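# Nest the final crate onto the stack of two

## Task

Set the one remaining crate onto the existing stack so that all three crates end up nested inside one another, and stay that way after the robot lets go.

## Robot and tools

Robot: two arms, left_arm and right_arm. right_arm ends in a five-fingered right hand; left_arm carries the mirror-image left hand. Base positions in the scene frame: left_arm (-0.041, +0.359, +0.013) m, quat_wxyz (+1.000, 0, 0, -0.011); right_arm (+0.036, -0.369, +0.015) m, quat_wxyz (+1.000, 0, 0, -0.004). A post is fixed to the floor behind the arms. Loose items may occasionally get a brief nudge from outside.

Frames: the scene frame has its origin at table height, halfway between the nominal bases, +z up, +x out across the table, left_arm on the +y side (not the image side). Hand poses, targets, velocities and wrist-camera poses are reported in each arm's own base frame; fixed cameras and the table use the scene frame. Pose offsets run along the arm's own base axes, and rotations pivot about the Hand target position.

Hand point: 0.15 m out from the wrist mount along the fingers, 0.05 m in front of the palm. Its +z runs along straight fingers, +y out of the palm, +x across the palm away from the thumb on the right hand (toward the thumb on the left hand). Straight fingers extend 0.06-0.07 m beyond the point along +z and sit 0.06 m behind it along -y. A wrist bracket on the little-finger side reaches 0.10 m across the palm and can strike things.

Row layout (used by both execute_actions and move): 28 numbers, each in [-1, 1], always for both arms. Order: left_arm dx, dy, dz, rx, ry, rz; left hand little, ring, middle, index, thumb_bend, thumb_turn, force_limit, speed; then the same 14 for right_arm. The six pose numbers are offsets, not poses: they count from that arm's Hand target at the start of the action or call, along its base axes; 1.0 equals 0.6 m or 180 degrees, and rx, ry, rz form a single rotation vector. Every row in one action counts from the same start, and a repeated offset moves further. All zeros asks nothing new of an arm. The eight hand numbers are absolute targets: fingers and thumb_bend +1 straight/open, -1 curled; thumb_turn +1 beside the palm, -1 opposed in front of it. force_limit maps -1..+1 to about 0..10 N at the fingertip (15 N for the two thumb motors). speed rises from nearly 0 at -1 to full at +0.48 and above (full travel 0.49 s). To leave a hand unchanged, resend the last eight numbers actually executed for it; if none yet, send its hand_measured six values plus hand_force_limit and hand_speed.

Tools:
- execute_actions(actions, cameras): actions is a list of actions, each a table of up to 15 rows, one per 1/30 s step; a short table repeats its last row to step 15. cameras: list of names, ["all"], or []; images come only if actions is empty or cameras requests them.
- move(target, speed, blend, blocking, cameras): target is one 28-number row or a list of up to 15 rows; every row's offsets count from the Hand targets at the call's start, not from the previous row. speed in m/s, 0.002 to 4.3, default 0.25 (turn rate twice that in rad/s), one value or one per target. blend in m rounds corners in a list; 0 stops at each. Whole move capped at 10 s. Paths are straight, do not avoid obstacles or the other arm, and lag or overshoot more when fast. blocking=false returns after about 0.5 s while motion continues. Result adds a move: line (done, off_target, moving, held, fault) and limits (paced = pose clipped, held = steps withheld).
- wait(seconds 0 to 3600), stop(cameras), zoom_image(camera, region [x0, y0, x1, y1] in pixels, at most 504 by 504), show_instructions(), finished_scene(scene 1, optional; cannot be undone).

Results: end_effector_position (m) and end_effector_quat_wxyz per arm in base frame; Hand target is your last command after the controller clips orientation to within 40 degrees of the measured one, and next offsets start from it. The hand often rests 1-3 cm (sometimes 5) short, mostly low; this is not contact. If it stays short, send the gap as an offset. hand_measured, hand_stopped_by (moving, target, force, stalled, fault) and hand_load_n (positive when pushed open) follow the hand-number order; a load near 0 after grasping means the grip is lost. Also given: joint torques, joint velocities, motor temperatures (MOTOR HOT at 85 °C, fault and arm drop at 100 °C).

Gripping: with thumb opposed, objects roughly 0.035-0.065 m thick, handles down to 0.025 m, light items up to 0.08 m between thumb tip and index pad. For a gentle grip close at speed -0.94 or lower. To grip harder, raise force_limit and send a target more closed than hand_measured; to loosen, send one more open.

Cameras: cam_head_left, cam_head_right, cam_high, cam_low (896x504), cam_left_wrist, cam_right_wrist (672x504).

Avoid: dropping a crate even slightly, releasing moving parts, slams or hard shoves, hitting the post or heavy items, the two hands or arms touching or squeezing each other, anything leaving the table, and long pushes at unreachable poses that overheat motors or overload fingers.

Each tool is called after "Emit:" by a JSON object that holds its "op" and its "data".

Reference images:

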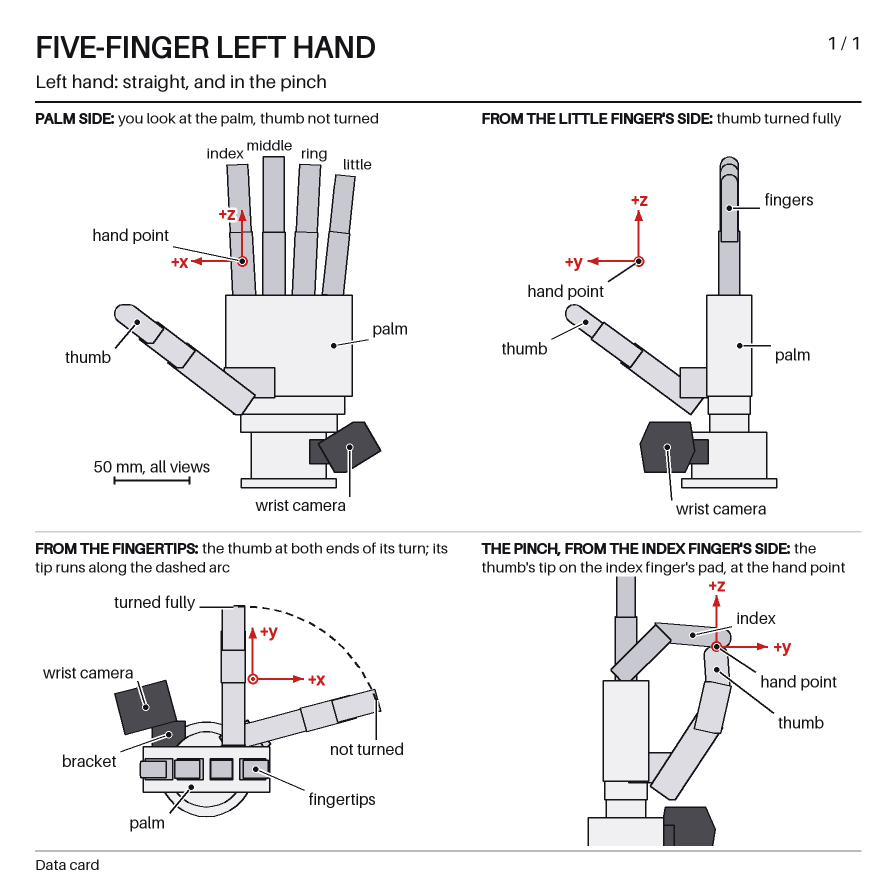

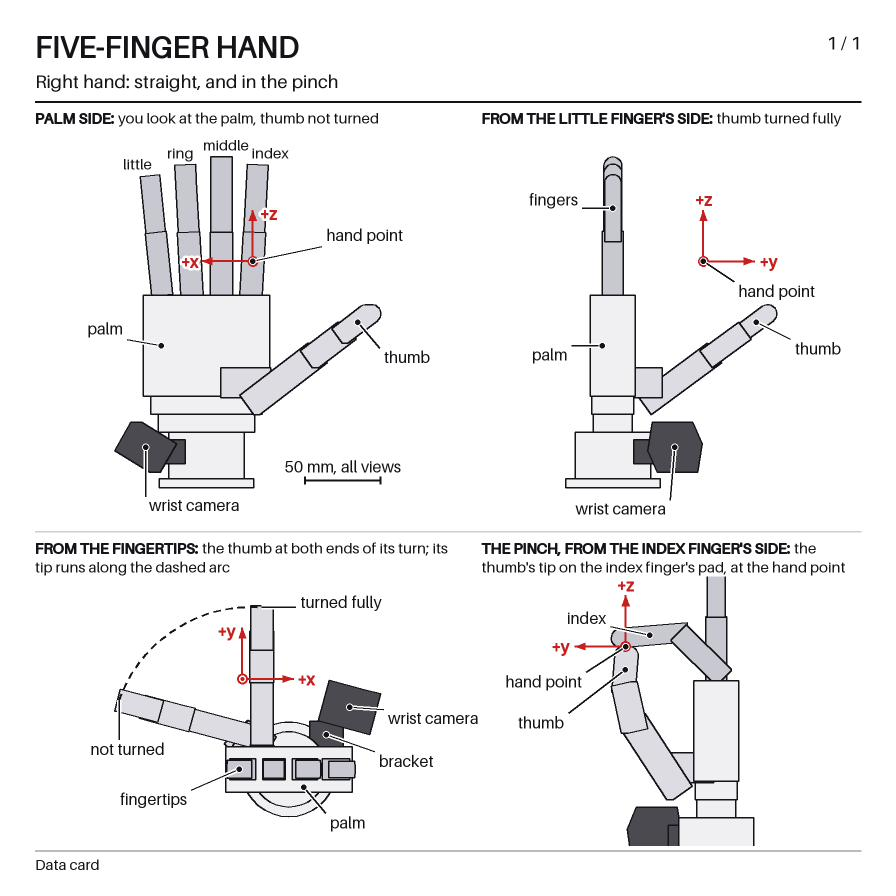

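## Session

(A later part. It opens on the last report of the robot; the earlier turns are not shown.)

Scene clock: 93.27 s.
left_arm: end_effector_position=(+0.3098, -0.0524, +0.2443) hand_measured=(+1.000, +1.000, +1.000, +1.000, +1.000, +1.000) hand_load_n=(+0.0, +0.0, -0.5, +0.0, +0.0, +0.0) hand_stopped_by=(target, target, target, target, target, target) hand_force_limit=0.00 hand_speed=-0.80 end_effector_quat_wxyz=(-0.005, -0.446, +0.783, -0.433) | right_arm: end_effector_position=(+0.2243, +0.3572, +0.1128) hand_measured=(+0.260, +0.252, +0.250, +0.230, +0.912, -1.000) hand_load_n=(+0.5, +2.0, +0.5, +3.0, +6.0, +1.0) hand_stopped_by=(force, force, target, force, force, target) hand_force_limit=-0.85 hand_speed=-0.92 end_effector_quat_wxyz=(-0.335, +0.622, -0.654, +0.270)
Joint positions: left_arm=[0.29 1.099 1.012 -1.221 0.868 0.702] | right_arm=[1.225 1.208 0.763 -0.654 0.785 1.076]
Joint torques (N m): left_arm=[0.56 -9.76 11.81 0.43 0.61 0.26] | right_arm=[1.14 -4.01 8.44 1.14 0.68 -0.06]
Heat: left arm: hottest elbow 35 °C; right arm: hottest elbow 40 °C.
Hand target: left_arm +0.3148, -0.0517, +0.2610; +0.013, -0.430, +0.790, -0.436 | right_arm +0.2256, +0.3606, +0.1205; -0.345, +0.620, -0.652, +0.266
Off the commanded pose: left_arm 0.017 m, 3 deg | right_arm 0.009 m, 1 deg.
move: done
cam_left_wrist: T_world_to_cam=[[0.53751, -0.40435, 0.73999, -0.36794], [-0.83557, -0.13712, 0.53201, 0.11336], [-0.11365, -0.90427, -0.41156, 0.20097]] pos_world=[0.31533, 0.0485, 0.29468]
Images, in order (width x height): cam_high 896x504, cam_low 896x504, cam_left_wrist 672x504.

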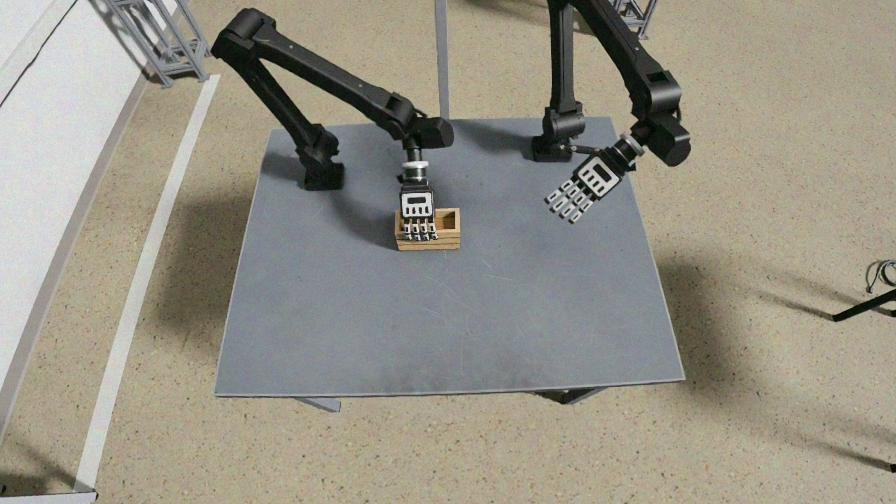

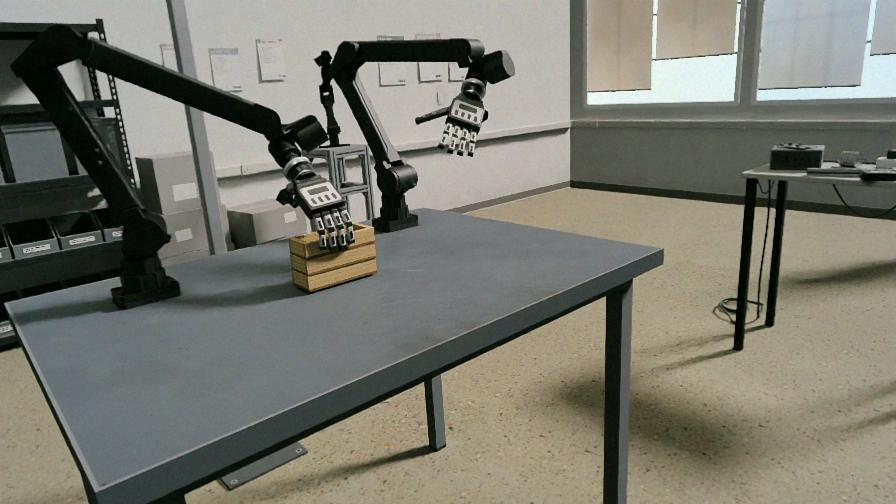

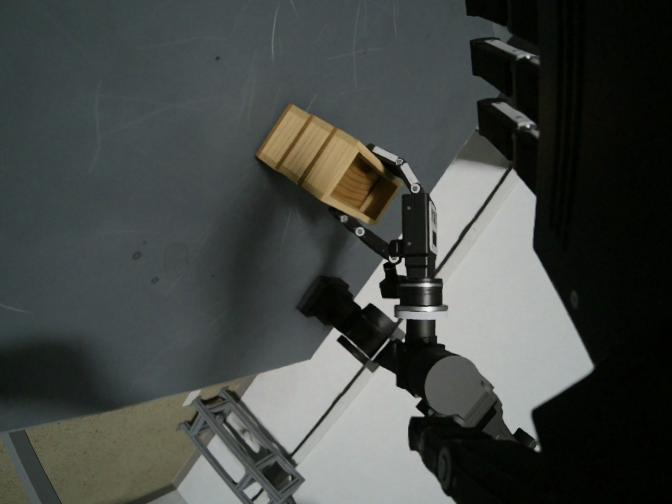

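Emit:
{"op": "move", "data": {"target": [0,0,0,0,0,0,1,1,1,1,1,1,0,-0.8,0.003,0.001,-0.0085,0,0,0,0.0,0.0,0.25,0.0,0.4,-1,-0.85,-0.92], "speed": 0.03, "cameras": ["cam_left_wrist","cam_low","cam_high"]}}

Emit:
{"op": "zoom_image", "data": {"camera": "cam_left_wrist", "region": [250, 95, 370, 215]}}

Emit:
{"op": "zoom_image", "data": {"camera": "cam_low", "region": [275, 190, 385, 300]}}

Emit:
{"op": "zoom_image", "data": {"camera": "cam_high", "region": [370, 170, 480, 270]}}

Scene clock: 94.50 s.
left_arm: end_effector_position=(+0.3098, -0.0524, +0.2443) hand_measured=(+1.000, +1.000, +1.000, +1.000, +1.000, +1.000) hand_load_n=(+0.0, +0.0, +0.0, +0.0, +0.0, +0.0) hand_stopped_by=(target, target, target, target, target, target) hand_force_limit=0.00 hand_speed=-0.80 end_effector_quat_wxyz=(-0.005, -0.446, +0.783, -0.433) | right_arm: end_effector_position=(+0.2248, +0.3583, +0.1118) hand_measured=(+0.260, +0.252, +0.250, +0.230, +0.912, -1.000) hand_load_n=(+0.0, +1.0, +0.5, +3.5, +6.0, +0.5) hand_stopped_by=(force, force, target, force, force, target) hand_force_limit=-0.85 hand_speed=-0.92 end_effector_quat_wxyz=(-0.338, +0.622, -0.653, +0.269)
Joint positions: left_arm=[0.29 1.099 1.012 -1.221 0.868 0.702] | right_arm=[1.225 1.208 0.756 -0.636 0.786 1.07]
Joint torques (N m): left_arm=[0.38 -9.52 11.86 0.42 0.6 0.26] | right_arm=[0.73 -3.31 8.35 1.29 0.59 -0.06]
Heat: left arm: hottest elbow 35 °C; right arm: hottest elbow 39 °C.
Hand target: left_arm +0.3148, -0.0517, +0.2610; +0.013, -0.430, +0.790, -0.436 | right_arm +0.2274, +0.3612, +0.1155; -0.345, +0.620, -0.652, +0.266
Off the commanded pose: left_arm 0.017 m, 3 deg | right_arm 0.005 m, 1 deg.
move: done
cam_left_wrist: T_world_to_cam=[[0.53751, -0.40435, 0.73999, -0.36794], [-0.83557, -0.13712, 0.53201, 0.11336], [-0.11365, -0.90427, -0.41156, 0.20097]] pos_world=[0.31533, 0.0485, 0.29468]
Images, in order (width x height): cam_high 896x504, cam_low 896x504, cam_left_wrist 672x504.

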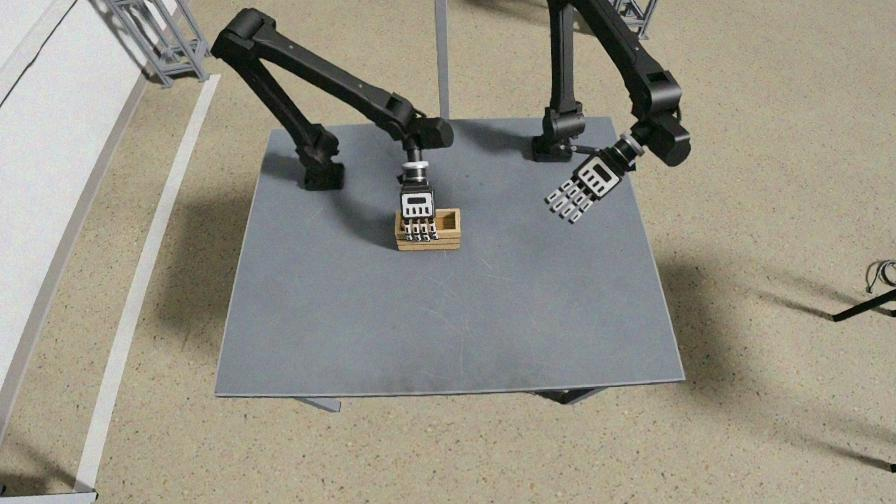

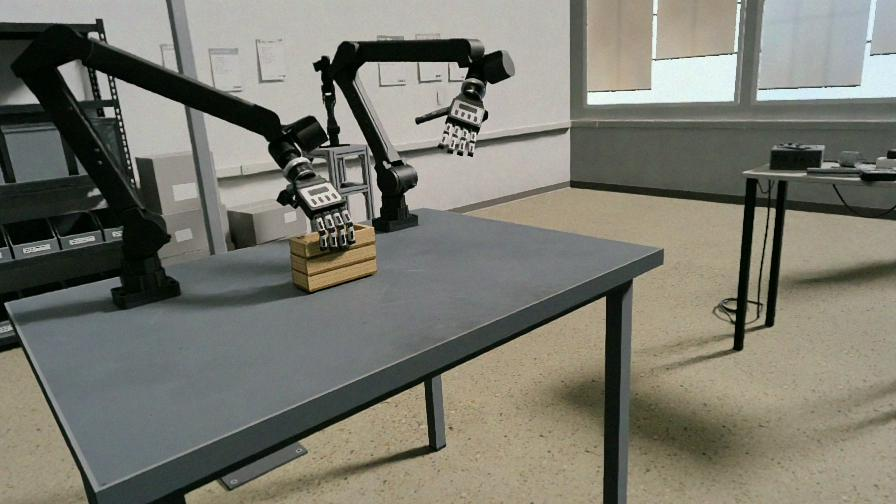

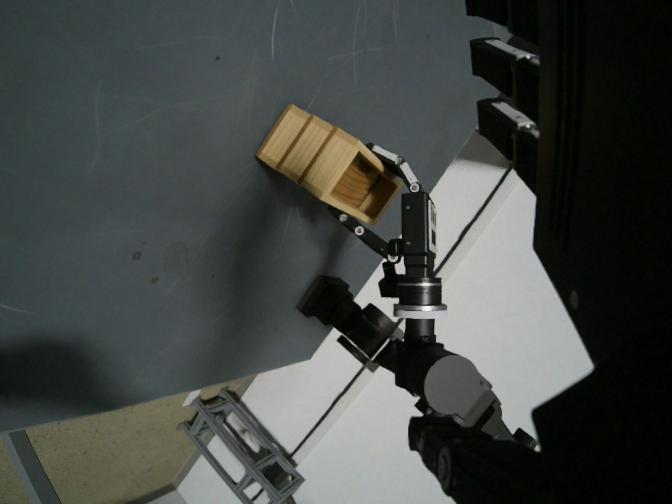

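Scaled by 4.200 from the camera's image (finer frame: 960x720).

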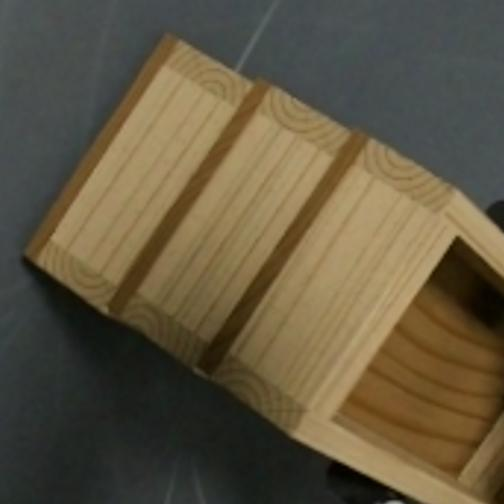

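Scaled by 4.582.

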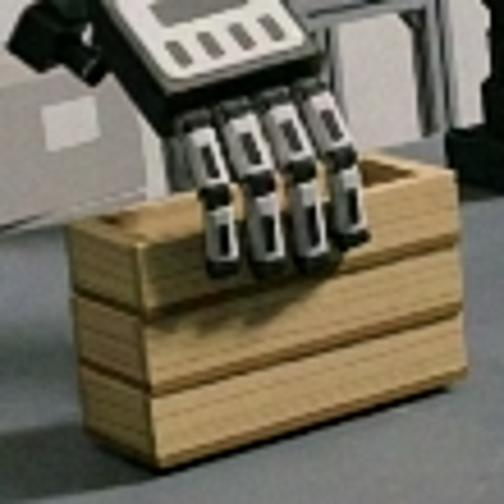

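Scaled by 4.582.

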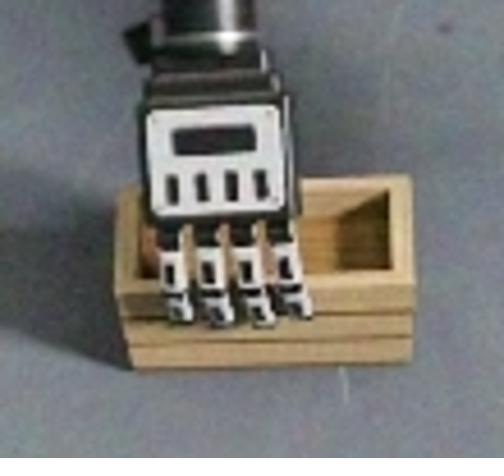

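Emit:
{"op": "zoom_image", "data": {"camera": "cam_left_wrist", "region": [270, 150, 330, 210]}}

Emit:
{"op": "zoom_image", "data": {"camera": "cam_left_wrist", "region": [290, 100, 350, 160]}}

Emit:
{"op": "zoom_image", "data": {"camera": "cam_low", "region": [285, 230, 345, 290]}}

Scaled by 8.400 from the camera's image (finer frame: 960x720).

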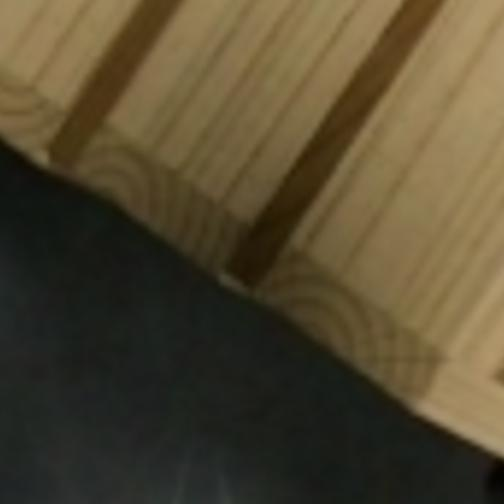

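Scaled by 8.400 from the camera's image (finer frame: 960x720).

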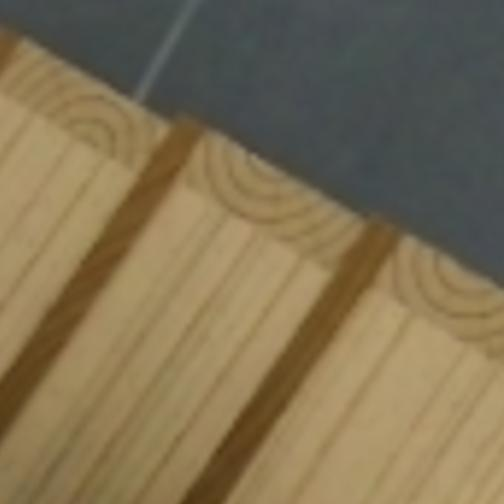

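Scaled by 8.400.

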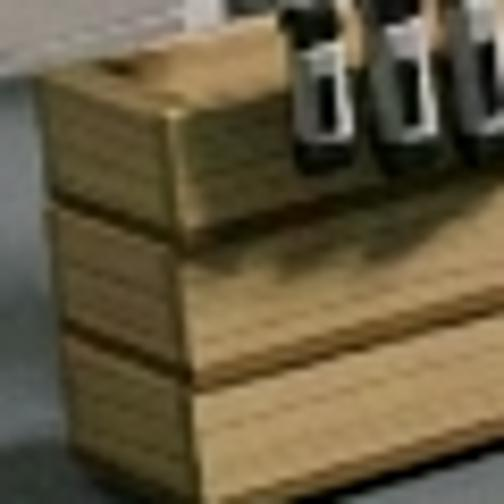

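Emit:
{"op": "move", "data": {"target": [0,0,0,0,0,0,1,1,1,1,1,1,0,-0.8,0,0,0.004,0,0,0,0.0,0.0,0.25,0.0,0.4,-1,-0.85,-0.92], "speed": 0.02}}

Emit:
{"op": "move", "data": {"target": [0,0,0,0,0,0,1,1,1,1,1,1,0,-0.8,0,0,0,0,0,0,0.6,0.6,0.6,0.6,1.0,-1,-0.85,-0.92], "speed": 0.02, "cameras": ["cam_left_wrist","cam_low","cam_high"]}}

Emit:
{"op": "zoom_image", "data": {"camera": "cam_left_wrist", "region": [250, 95, 430, 275]}}

Emit:
{"op": "zoom_image", "data": {"camera": "cam_low", "region": [275, 190, 385, 300]}}

Scene clock: 97.00 s.
left_arm: end_effector_position=(+0.3098, -0.0524, +0.2443) hand_measured=(+1.000, +1.000, +1.000, +1.000, +1.000, +1.000) hand_load_n=(+0.0, +0.0, +0.0, +0.0, +0.0, +0.0) hand_stopped_by=(target, target, target, target, target, target) hand_force_limit=0.00 hand_speed=-0.80 end_effector_quat_wxyz=(-0.005, -0.446, +0.783, -0.433) | right_arm: end_effector_position=(+0.2248, +0.3582, +0.1116) hand_measured=(+0.260, +0.252, +0.250, +0.230, +0.912, -1.000) hand_load_n=(+0.0, +1.0, +0.5, +3.5, +6.0, +0.5) hand_stopped_by=(force, force, target, force, force, target) hand_force_limit=-0.85 hand_speed=-0.92 end_effector_quat_wxyz=(-0.338, +0.622, -0.653, +0.269)
Joint positions: left_arm=[0.29 1.099 1.012 -1.221 0.868 0.702] | right_arm=[1.225 1.208 0.756 -0.636 0.786 1.07]
Joint torques (N m): left_arm=[0.38 -9.17 11.84 0.42 0.61 0.27] | right_arm=[0.73 -3.55 8.75 1.01 0.58 -0.05]
Heat: left arm: hottest elbow 35 °C; right arm: hottest elbow 39 °C.
Hand target: left_arm +0.3148, -0.0517, +0.2610; +0.013, -0.430, +0.790, -0.436 | right_arm +0.2274, +0.3611, +0.1177; -0.345, +0.620, -0.652, +0.266
Off the commanded pose: left_arm 0.017 m, 3 deg | right_arm 0.007 m, 1 deg.
move: done

Scene clock: 98.90 s.
left_arm: end_effector_position=(+0.3098, -0.0524, +0.2443) hand_measured=(+1.000, +1.000, +1.000, +1.000, +1.000, +1.000) hand_load_n=(+0.0, +0.0, +0.0, +0.0, +0.0, +0.0) hand_stopped_by=(target, target, target, target, target, target) hand_force_limit=0.00 hand_speed=-0.80 end_effector_quat_wxyz=(-0.005, -0.446, +0.783, -0.433) | right_arm: end_effector_position=(+0.2246, +0.3583, +0.1115) hand_measured=(+0.600, +0.600, +0.600, +0.600, +1.000, -1.000) hand_load_n=(+0.0, +0.0, +0.0, +0.0, +0.0, +0.0) hand_stopped_by=(target, target, target, target, target, target) hand_force_limit=-0.85 hand_speed=-0.92 end_effector_quat_wxyz=(-0.338, +0.622, -0.653, +0.269)
Joint positions: left_arm=[0.29 1.099 1.012 -1.221 0.868 0.702] | right_arm=[1.225 1.208 0.756 -0.636 0.785 1.07]
Joint torques (N m): left_arm=[0.5 -9.64 11.74 0.38 0.63 0.28] | right_arm=[0.73 -3.6 8.75 1.01 0.64 -0.05]
Heat: left arm: hottest elbow 35 °C; right arm: hottest elbow 39 °C.
Hand target: left_arm +0.3148, -0.0517, +0.2610; +0.013, -0.430, +0.790, -0.436 | right_arm +0.2274, +0.3611, +0.1177; -0.345, +0.620, -0.652, +0.266
Off the commanded pose: left_arm 0.017 m, 3 deg | right_arm 0.007 m, 1 deg.
move: done
cam_left_wrist: T_world_to_cam=[[0.53751, -0.40435, 0.73999, -0.36794], [-0.83557, -0.13712, 0.53201, 0.11336], [-0.11365, -0.90427, -0.41156, 0.20097]] pos_world=[0.31533, 0.0485, 0.29468]
Images, in order (width x height): cam_high 896x504, cam_low 896x504, cam_left_wrist 672x504.

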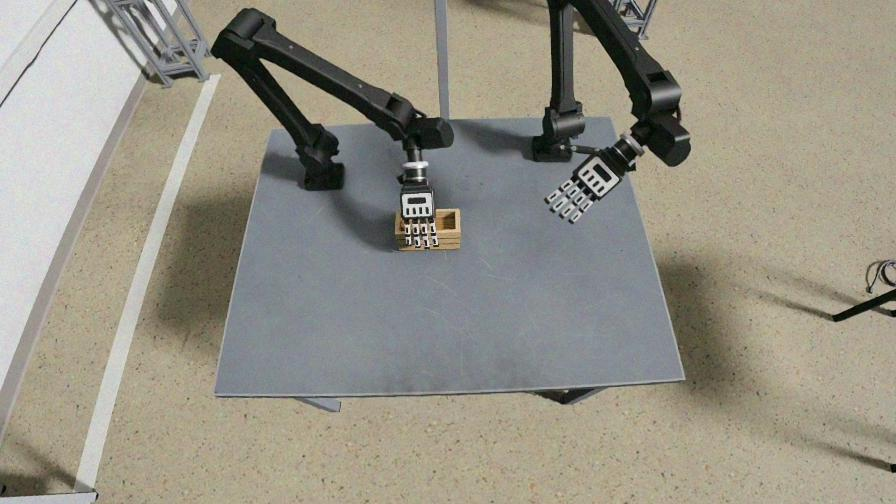

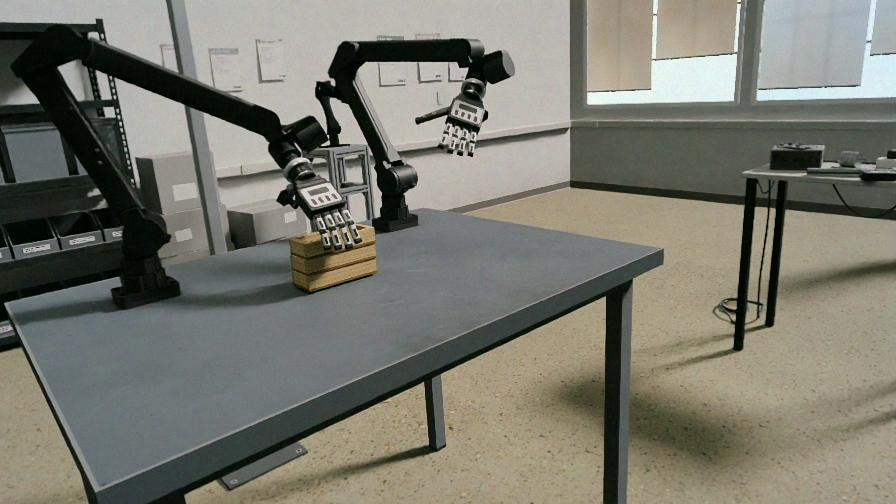

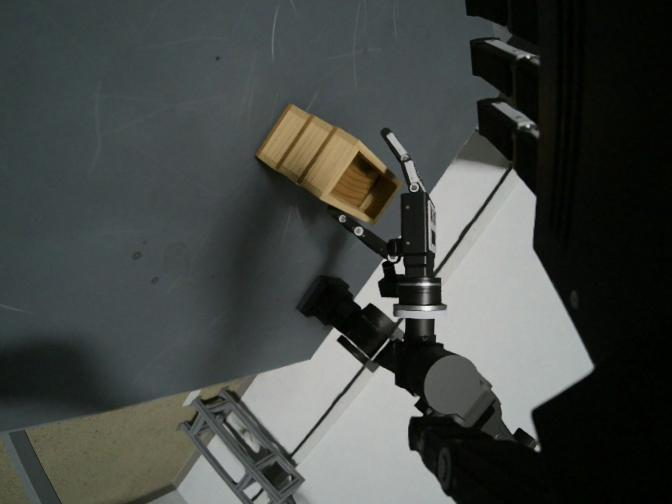

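Scaled by 2.800 from the camera's image (finer frame: 960x720).

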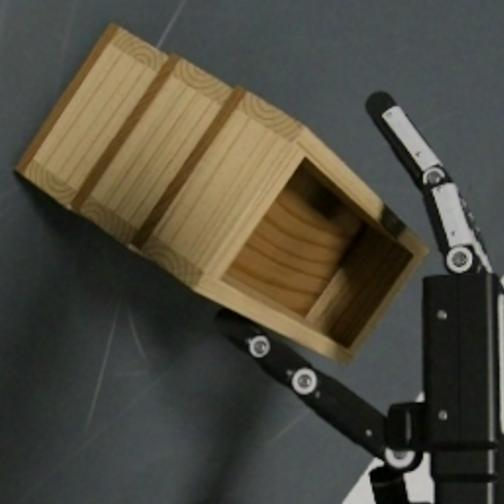

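Scaled by 4.582.

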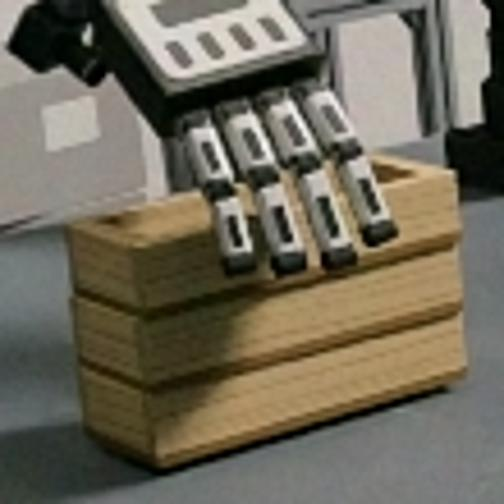

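Emit:
{"op": "move", "data": {"target": [[0,0,0,0,0,0,1,1,1,1,1,1,0,-0.8,0,0,0,0,0,0,1,1,1,1,1.0,-1,-0.85,-0.8],[0,0,0,0,0,0,1,1,1,1,1,1,0,-0.8,-0.04,0,0.05,0,0,0,1,1,1,1,1.0,-1,-0.85,-0.8]], "speed": 0.05, "cameras": ["cam_left_wrist","cam_low"]}}

Emit:
{"op": "zoom_image", "data": {"camera": "cam_left_wrist", "region": [250, 95, 430, 275]}}

Scene clock: 102.00 s.
left_arm: end_effector_position=(+0.3098, -0.0524, +0.2443) hand_measured=(+1.000, +1.000, +1.000, +1.000, +1.000, +1.000) hand_load_n=(+0.0, +0.0, +0.0, +0.0, +0.0, +0.0) hand_stopped_by=(target, target, target, target, target, target) hand_force_limit=0.00 hand_speed=-0.80 end_effector_quat_wxyz=(-0.005, -0.446, +0.783, -0.433) | right_arm: end_effector_position=(+0.2044, +0.3429, +0.1236) hand_measured=(+1.000, +1.000, +1.000, +1.000, +1.000, -1.000) hand_load_n=(+0.0, +0.0, -0.5, +0.0, +0.0, +0.0) hand_stopped_by=(target, target, target, target, target, target) hand_force_limit=-0.85 hand_speed=-0.80 end_effector_quat_wxyz=(-0.322, +0.629, -0.649, +0.280)
Joint positions: left_arm=[0.29 1.099 1.012 -1.221 0.868 0.702] | right_arm=[1.272 1.161 0.77 -0.783 0.81 1.131]
Joint torques (N m): left_arm=[0.5 -9.64 11.89 0.44 0.62 0.25] | right_arm=[2.37 -3.37 12.12 0.24 0.89 0.19]
Heat: left arm: hottest elbow 35 °C; right arm: hottest elbow 39 °C.
Hand target: left_arm +0.3148, -0.0517, +0.2610; +0.013, -0.430, +0.790, -0.436 | right_arm +0.2034, +0.3613, +0.1479; -0.345, +0.620, -0.652, +0.266
Off the commanded pose: left_arm 0.017 m, 3 deg | right_arm 0.030 m, 3 deg.
move: off_target (right_arm)
cam_left_wrist: T_world_to_cam=[[0.53751, -0.40435, 0.73999, -0.36794], [-0.83557, -0.13712, 0.53201, 0.11336], [-0.11365, -0.90427, -0.41156, 0.20097]] pos_world=[0.31533, 0.0485, 0.29468]
Images, in order (width x height): cam_low 896x504, cam_left_wrist 672x504.

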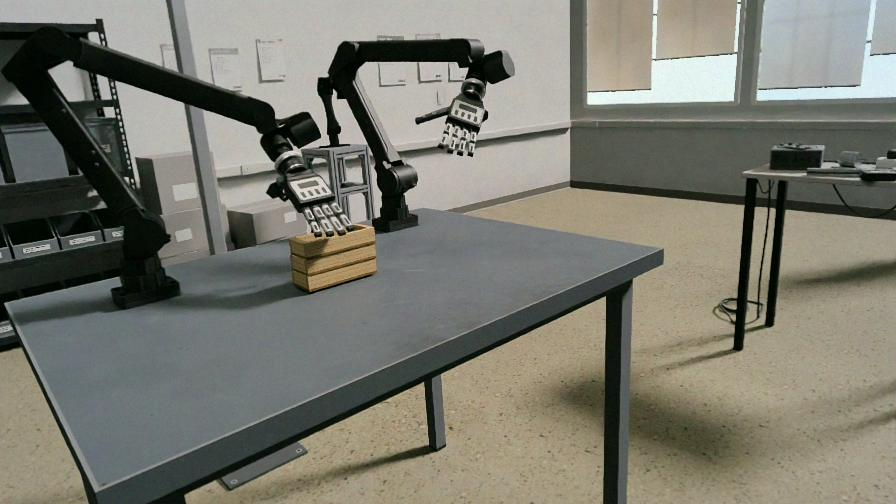

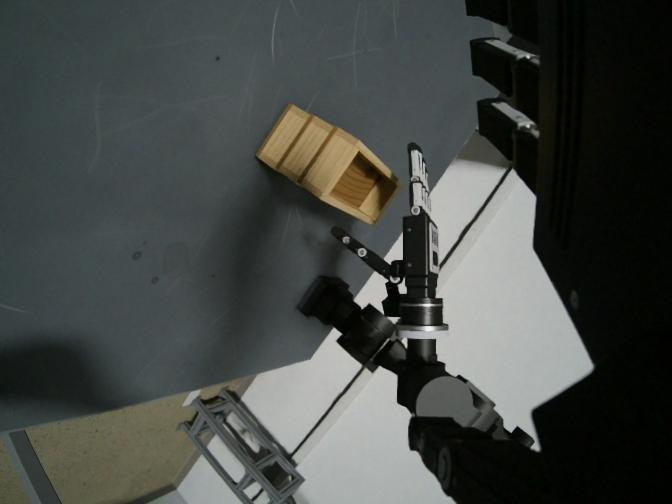

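Scaled by 2.800 from the camera's image (finer frame: 960x720).

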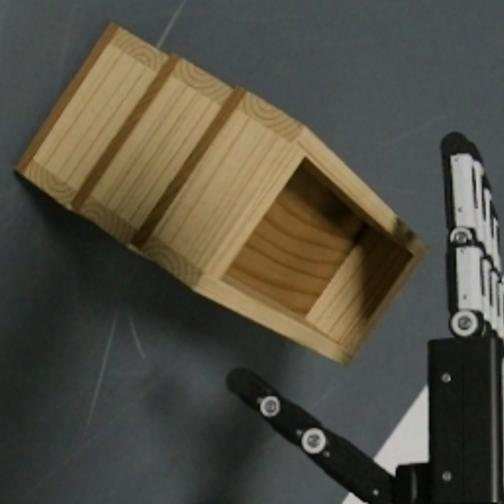

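Emit:
{"op": "move", "data": {"target": [0,0,0,0,0,0,1,1,1,1,1,1,0,-0.8,-0.05,-0.03,0.2,0,0,0,1,1,1,1,1.0,-1,-0.85,-0.8], "speed": 0.15, "cameras": ["all"]}}

Emit:
{"op": "zoom_image", "data": {"camera": "cam_left_wrist", "region": [240, 85, 420, 265]}}

Emit:
{"op": "zoom_image", "data": {"camera": "cam_low", "region": [275, 190, 385, 300]}}

Emit:
{"op": "zoom_image", "data": {"camera": "cam_high", "region": [370, 170, 480, 270]}}

Scene clock: 104.20 s.
left_arm: end_effector_position=(+0.3098, -0.0524, +0.2443) hand_measured=(+1.000, +1.000, +1.000, +1.000, +1.000, +1.000) hand_load_n=(+0.0, +0.0, +0.0, +0.0, +0.0, -0.5) hand_stopped_by=(target, target, target, target, target, target) hand_force_limit=0.00 hand_speed=-0.80 end_effector_quat_wxyz=(-0.005, -0.446, +0.783, -0.433) | right_arm: end_effector_position=(+0.1764, +0.3300, +0.2445) hand_measured=(+1.000, +1.000, +1.000, +1.000, +1.000, -1.000) hand_load_n=(+0.0, -0.5, -0.5, +0.0, +0.0, +0.0) hand_stopped_by=(target, target, target, target, target, target) hand_force_limit=-0.85 hand_speed=-0.80 end_effector_quat_wxyz=(-0.325, +0.628, -0.650, +0.280)
Joint positions: left_arm=[0.29 1.099 1.012 -1.221 0.868 0.702] | right_arm=[1.352 1.041 1.015 -1.222 0.841 1.241]
Joint torques (N m): left_arm=[0.79 -9 11.81 0.36 0.6 0.26] | right_arm=[2.37 -1.85 13 0.17 0.94 0.21]
Heat: left arm: hottest elbow 35 °C; right arm: hottest elbow 39 °C.
Hand target: left_arm +0.3148, -0.0517, +0.2610; +0.013, -0.430, +0.790, -0.436 | right_arm +0.1734, +0.3432, +0.2676; -0.345, +0.620, -0.652, +0.266
Off the commanded pose: left_arm 0.017 m, 3 deg | right_arm 0.027 m, 3 deg.
move: off_target (right_arm)
cam_left_wrist: T_world_to_cam=[[0.53751, -0.40435, 0.73999, -0.36794], [-0.83557, -0.13712, 0.53201, 0.11336], [-0.11365, -0.90427, -0.41156, 0.20097]] pos_world=[0.31533, 0.0485, 0.29468]
cam_right_wrist: T_world_to_cam=[[-0.60433, -0.21427, -0.76738, 0.36417], [-0.49263, 0.85747, 0.14853, -0.21819], [0.62618, 0.46779, -0.62375, 0.00188]] pos_world=[0.11142, 0.26424, 0.31304]

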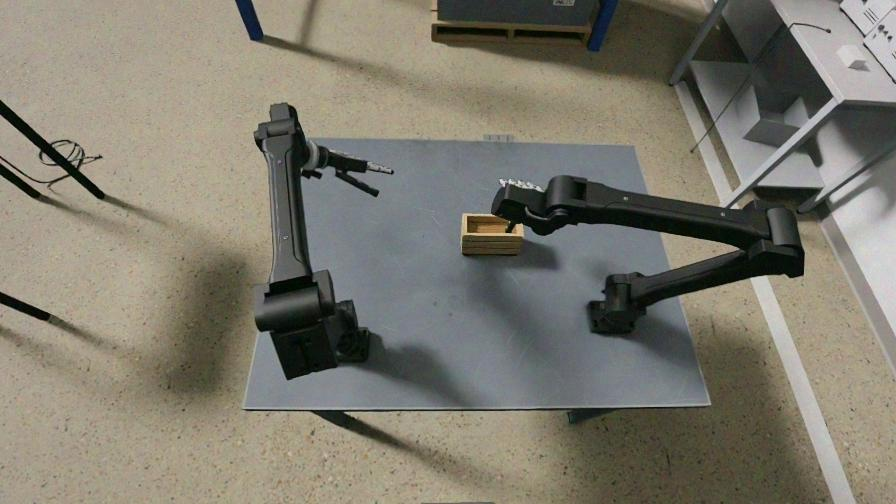

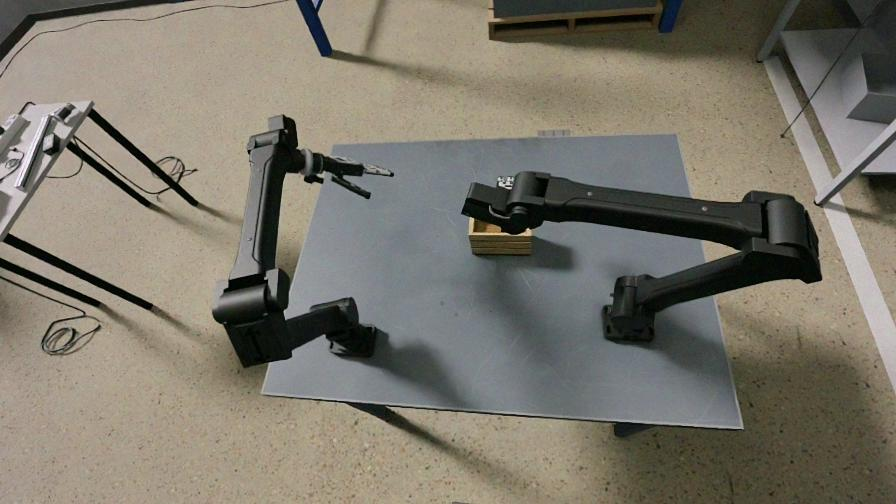

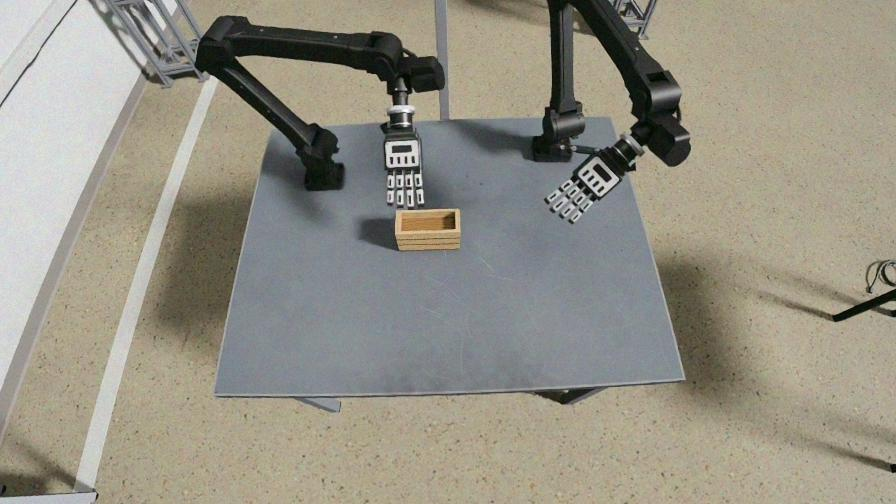

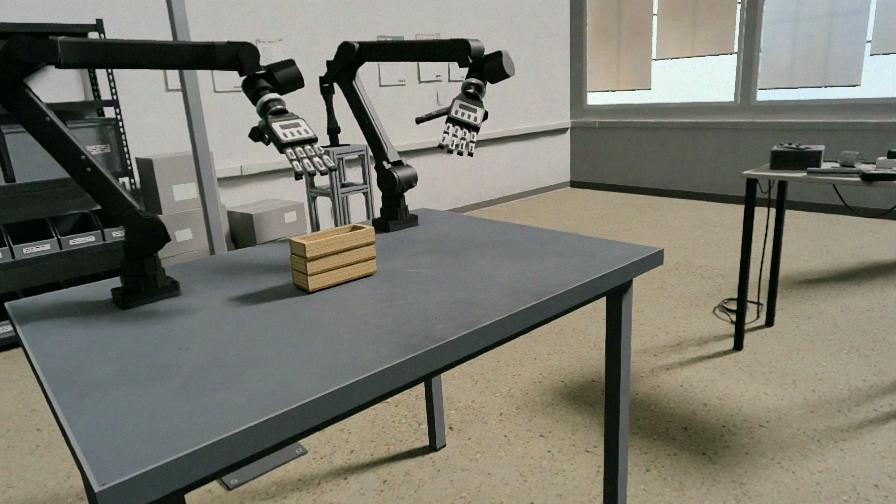

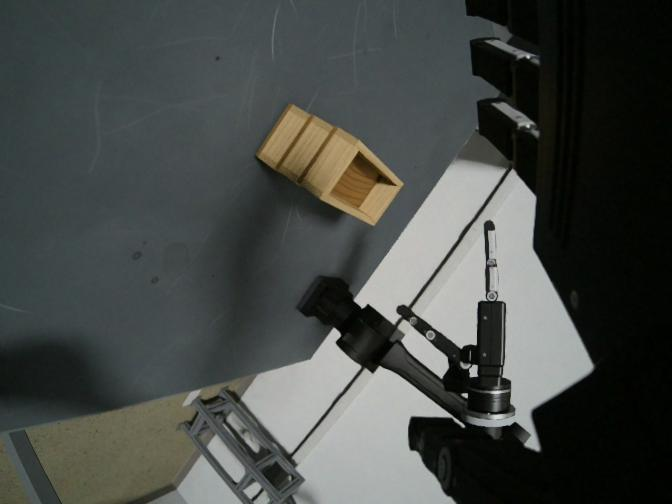

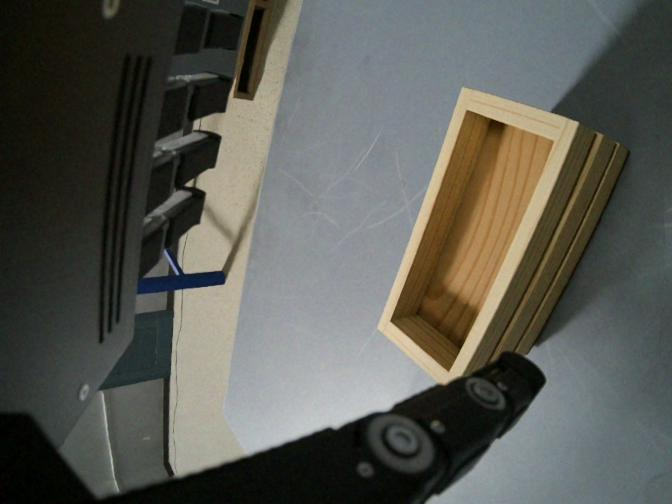

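Scaled by 2.800 from the camera's image (finer frame: 960x720).

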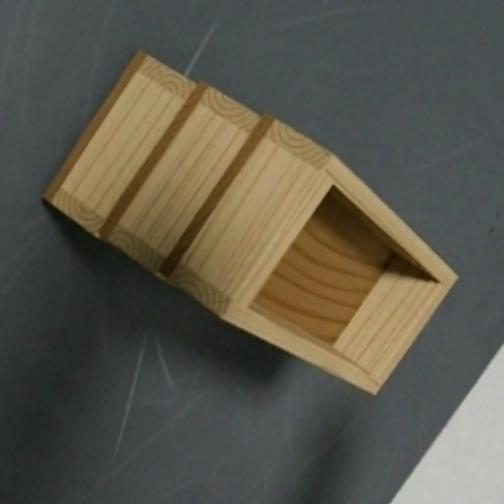

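Scaled by 4.582.

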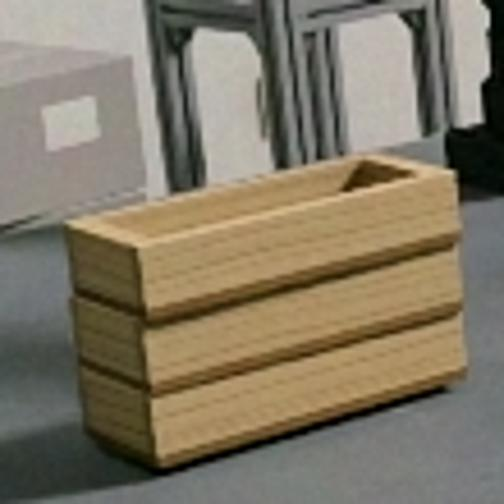

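Scaled by 4.582.

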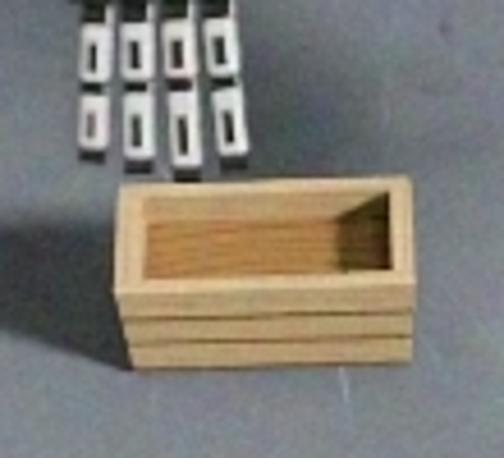

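Emit:
{"op": "zoom_image", "data": {"camera": "cam_right_wrist", "region": [440, 80, 640, 400]}}

Emit:
{"op": "zoom_image", "data": {"camera": "cam_low", "region": [285, 220, 385, 300]}}

Scaled by 1.575 from the camera's image (finer frame: 960x720).

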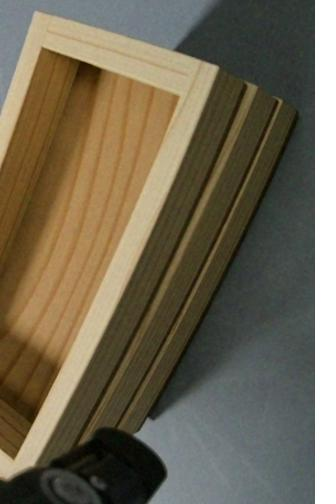

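Scaled by 5.040.

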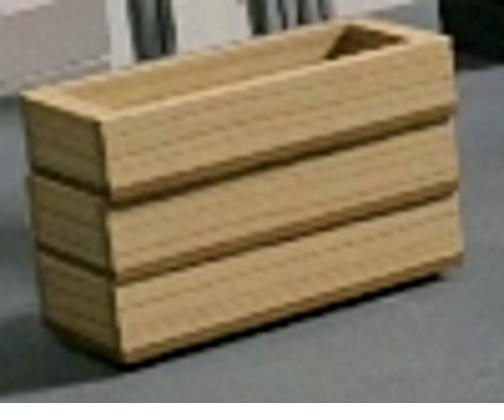

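Emit:
{"op": "zoom_image", "data": {"camera": "cam_left_wrist", "region": [250, 95, 350, 195]}}

Emit:
{"op": "zoom_image", "data": {"camera": "cam_low", "region": [288, 225, 328, 305]}}

Emit:
{"op": "zoom_image", "data": {"camera": "cam_low", "region": [345, 220, 385, 280]}}

Emit:
{"op": "zoom_image", "data": {"camera": "cam_right_wrist", "region": [540, 100, 640, 200]}}

Emit:
{"op": "zoom_image", "data": {"camera": "cam_right_wrist", "region": [460, 280, 560, 380]}}

Scaled by 5.040 from the camera's image (finer frame: 960x720).

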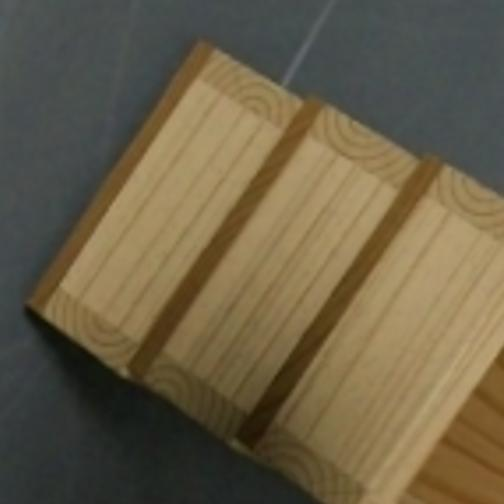

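Scaled by 6.300.

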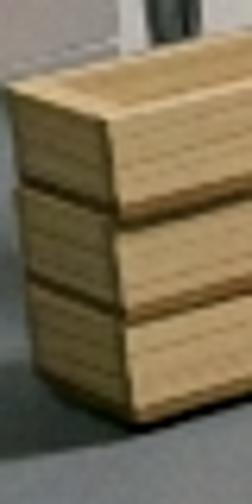

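Scaled by 8.400.

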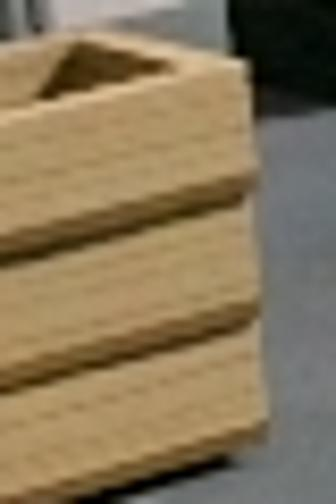

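Scaled by 5.040 from the camera's image (finer frame: 960x720).

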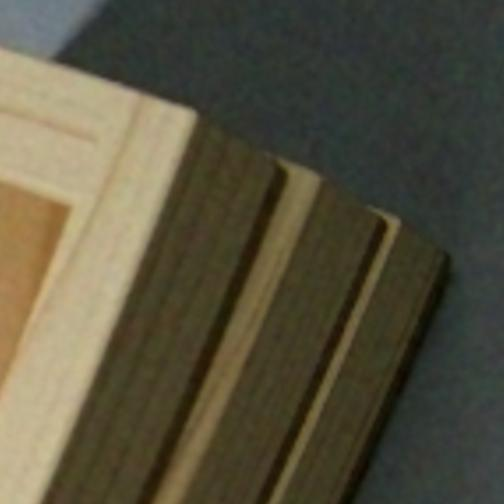

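Scaled by 5.040 from the camera's image (finer frame: 960x720).

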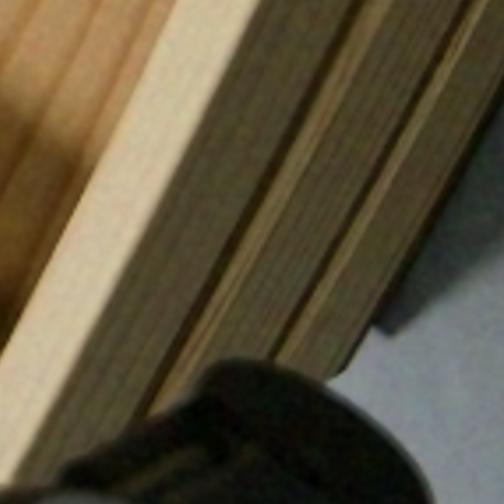

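Emit:
{"op": "zoom_image", "data": {"camera": "cam_left_wrist", "region": [290, 125, 370, 205]}}

Emit:
{"op": "zoom_image", "data": {"camera": "cam_left_wrist", "region": [250, 95, 330, 175]}}

Scaled by 6.300 from the camera's image (finer frame: 960x720).

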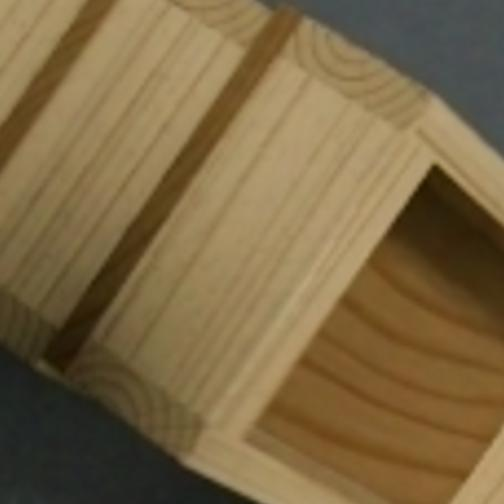

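Scaled by 6.300 from the camera's image (finer frame: 960x720).

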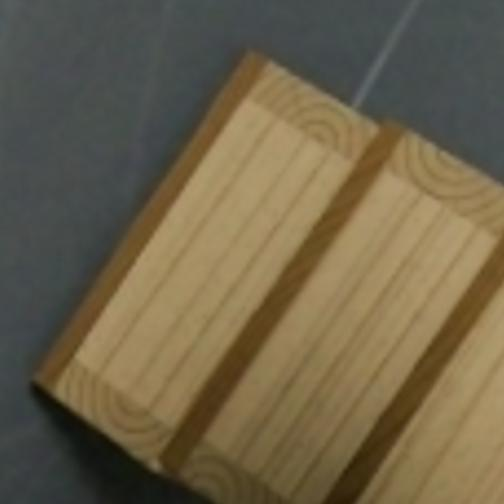

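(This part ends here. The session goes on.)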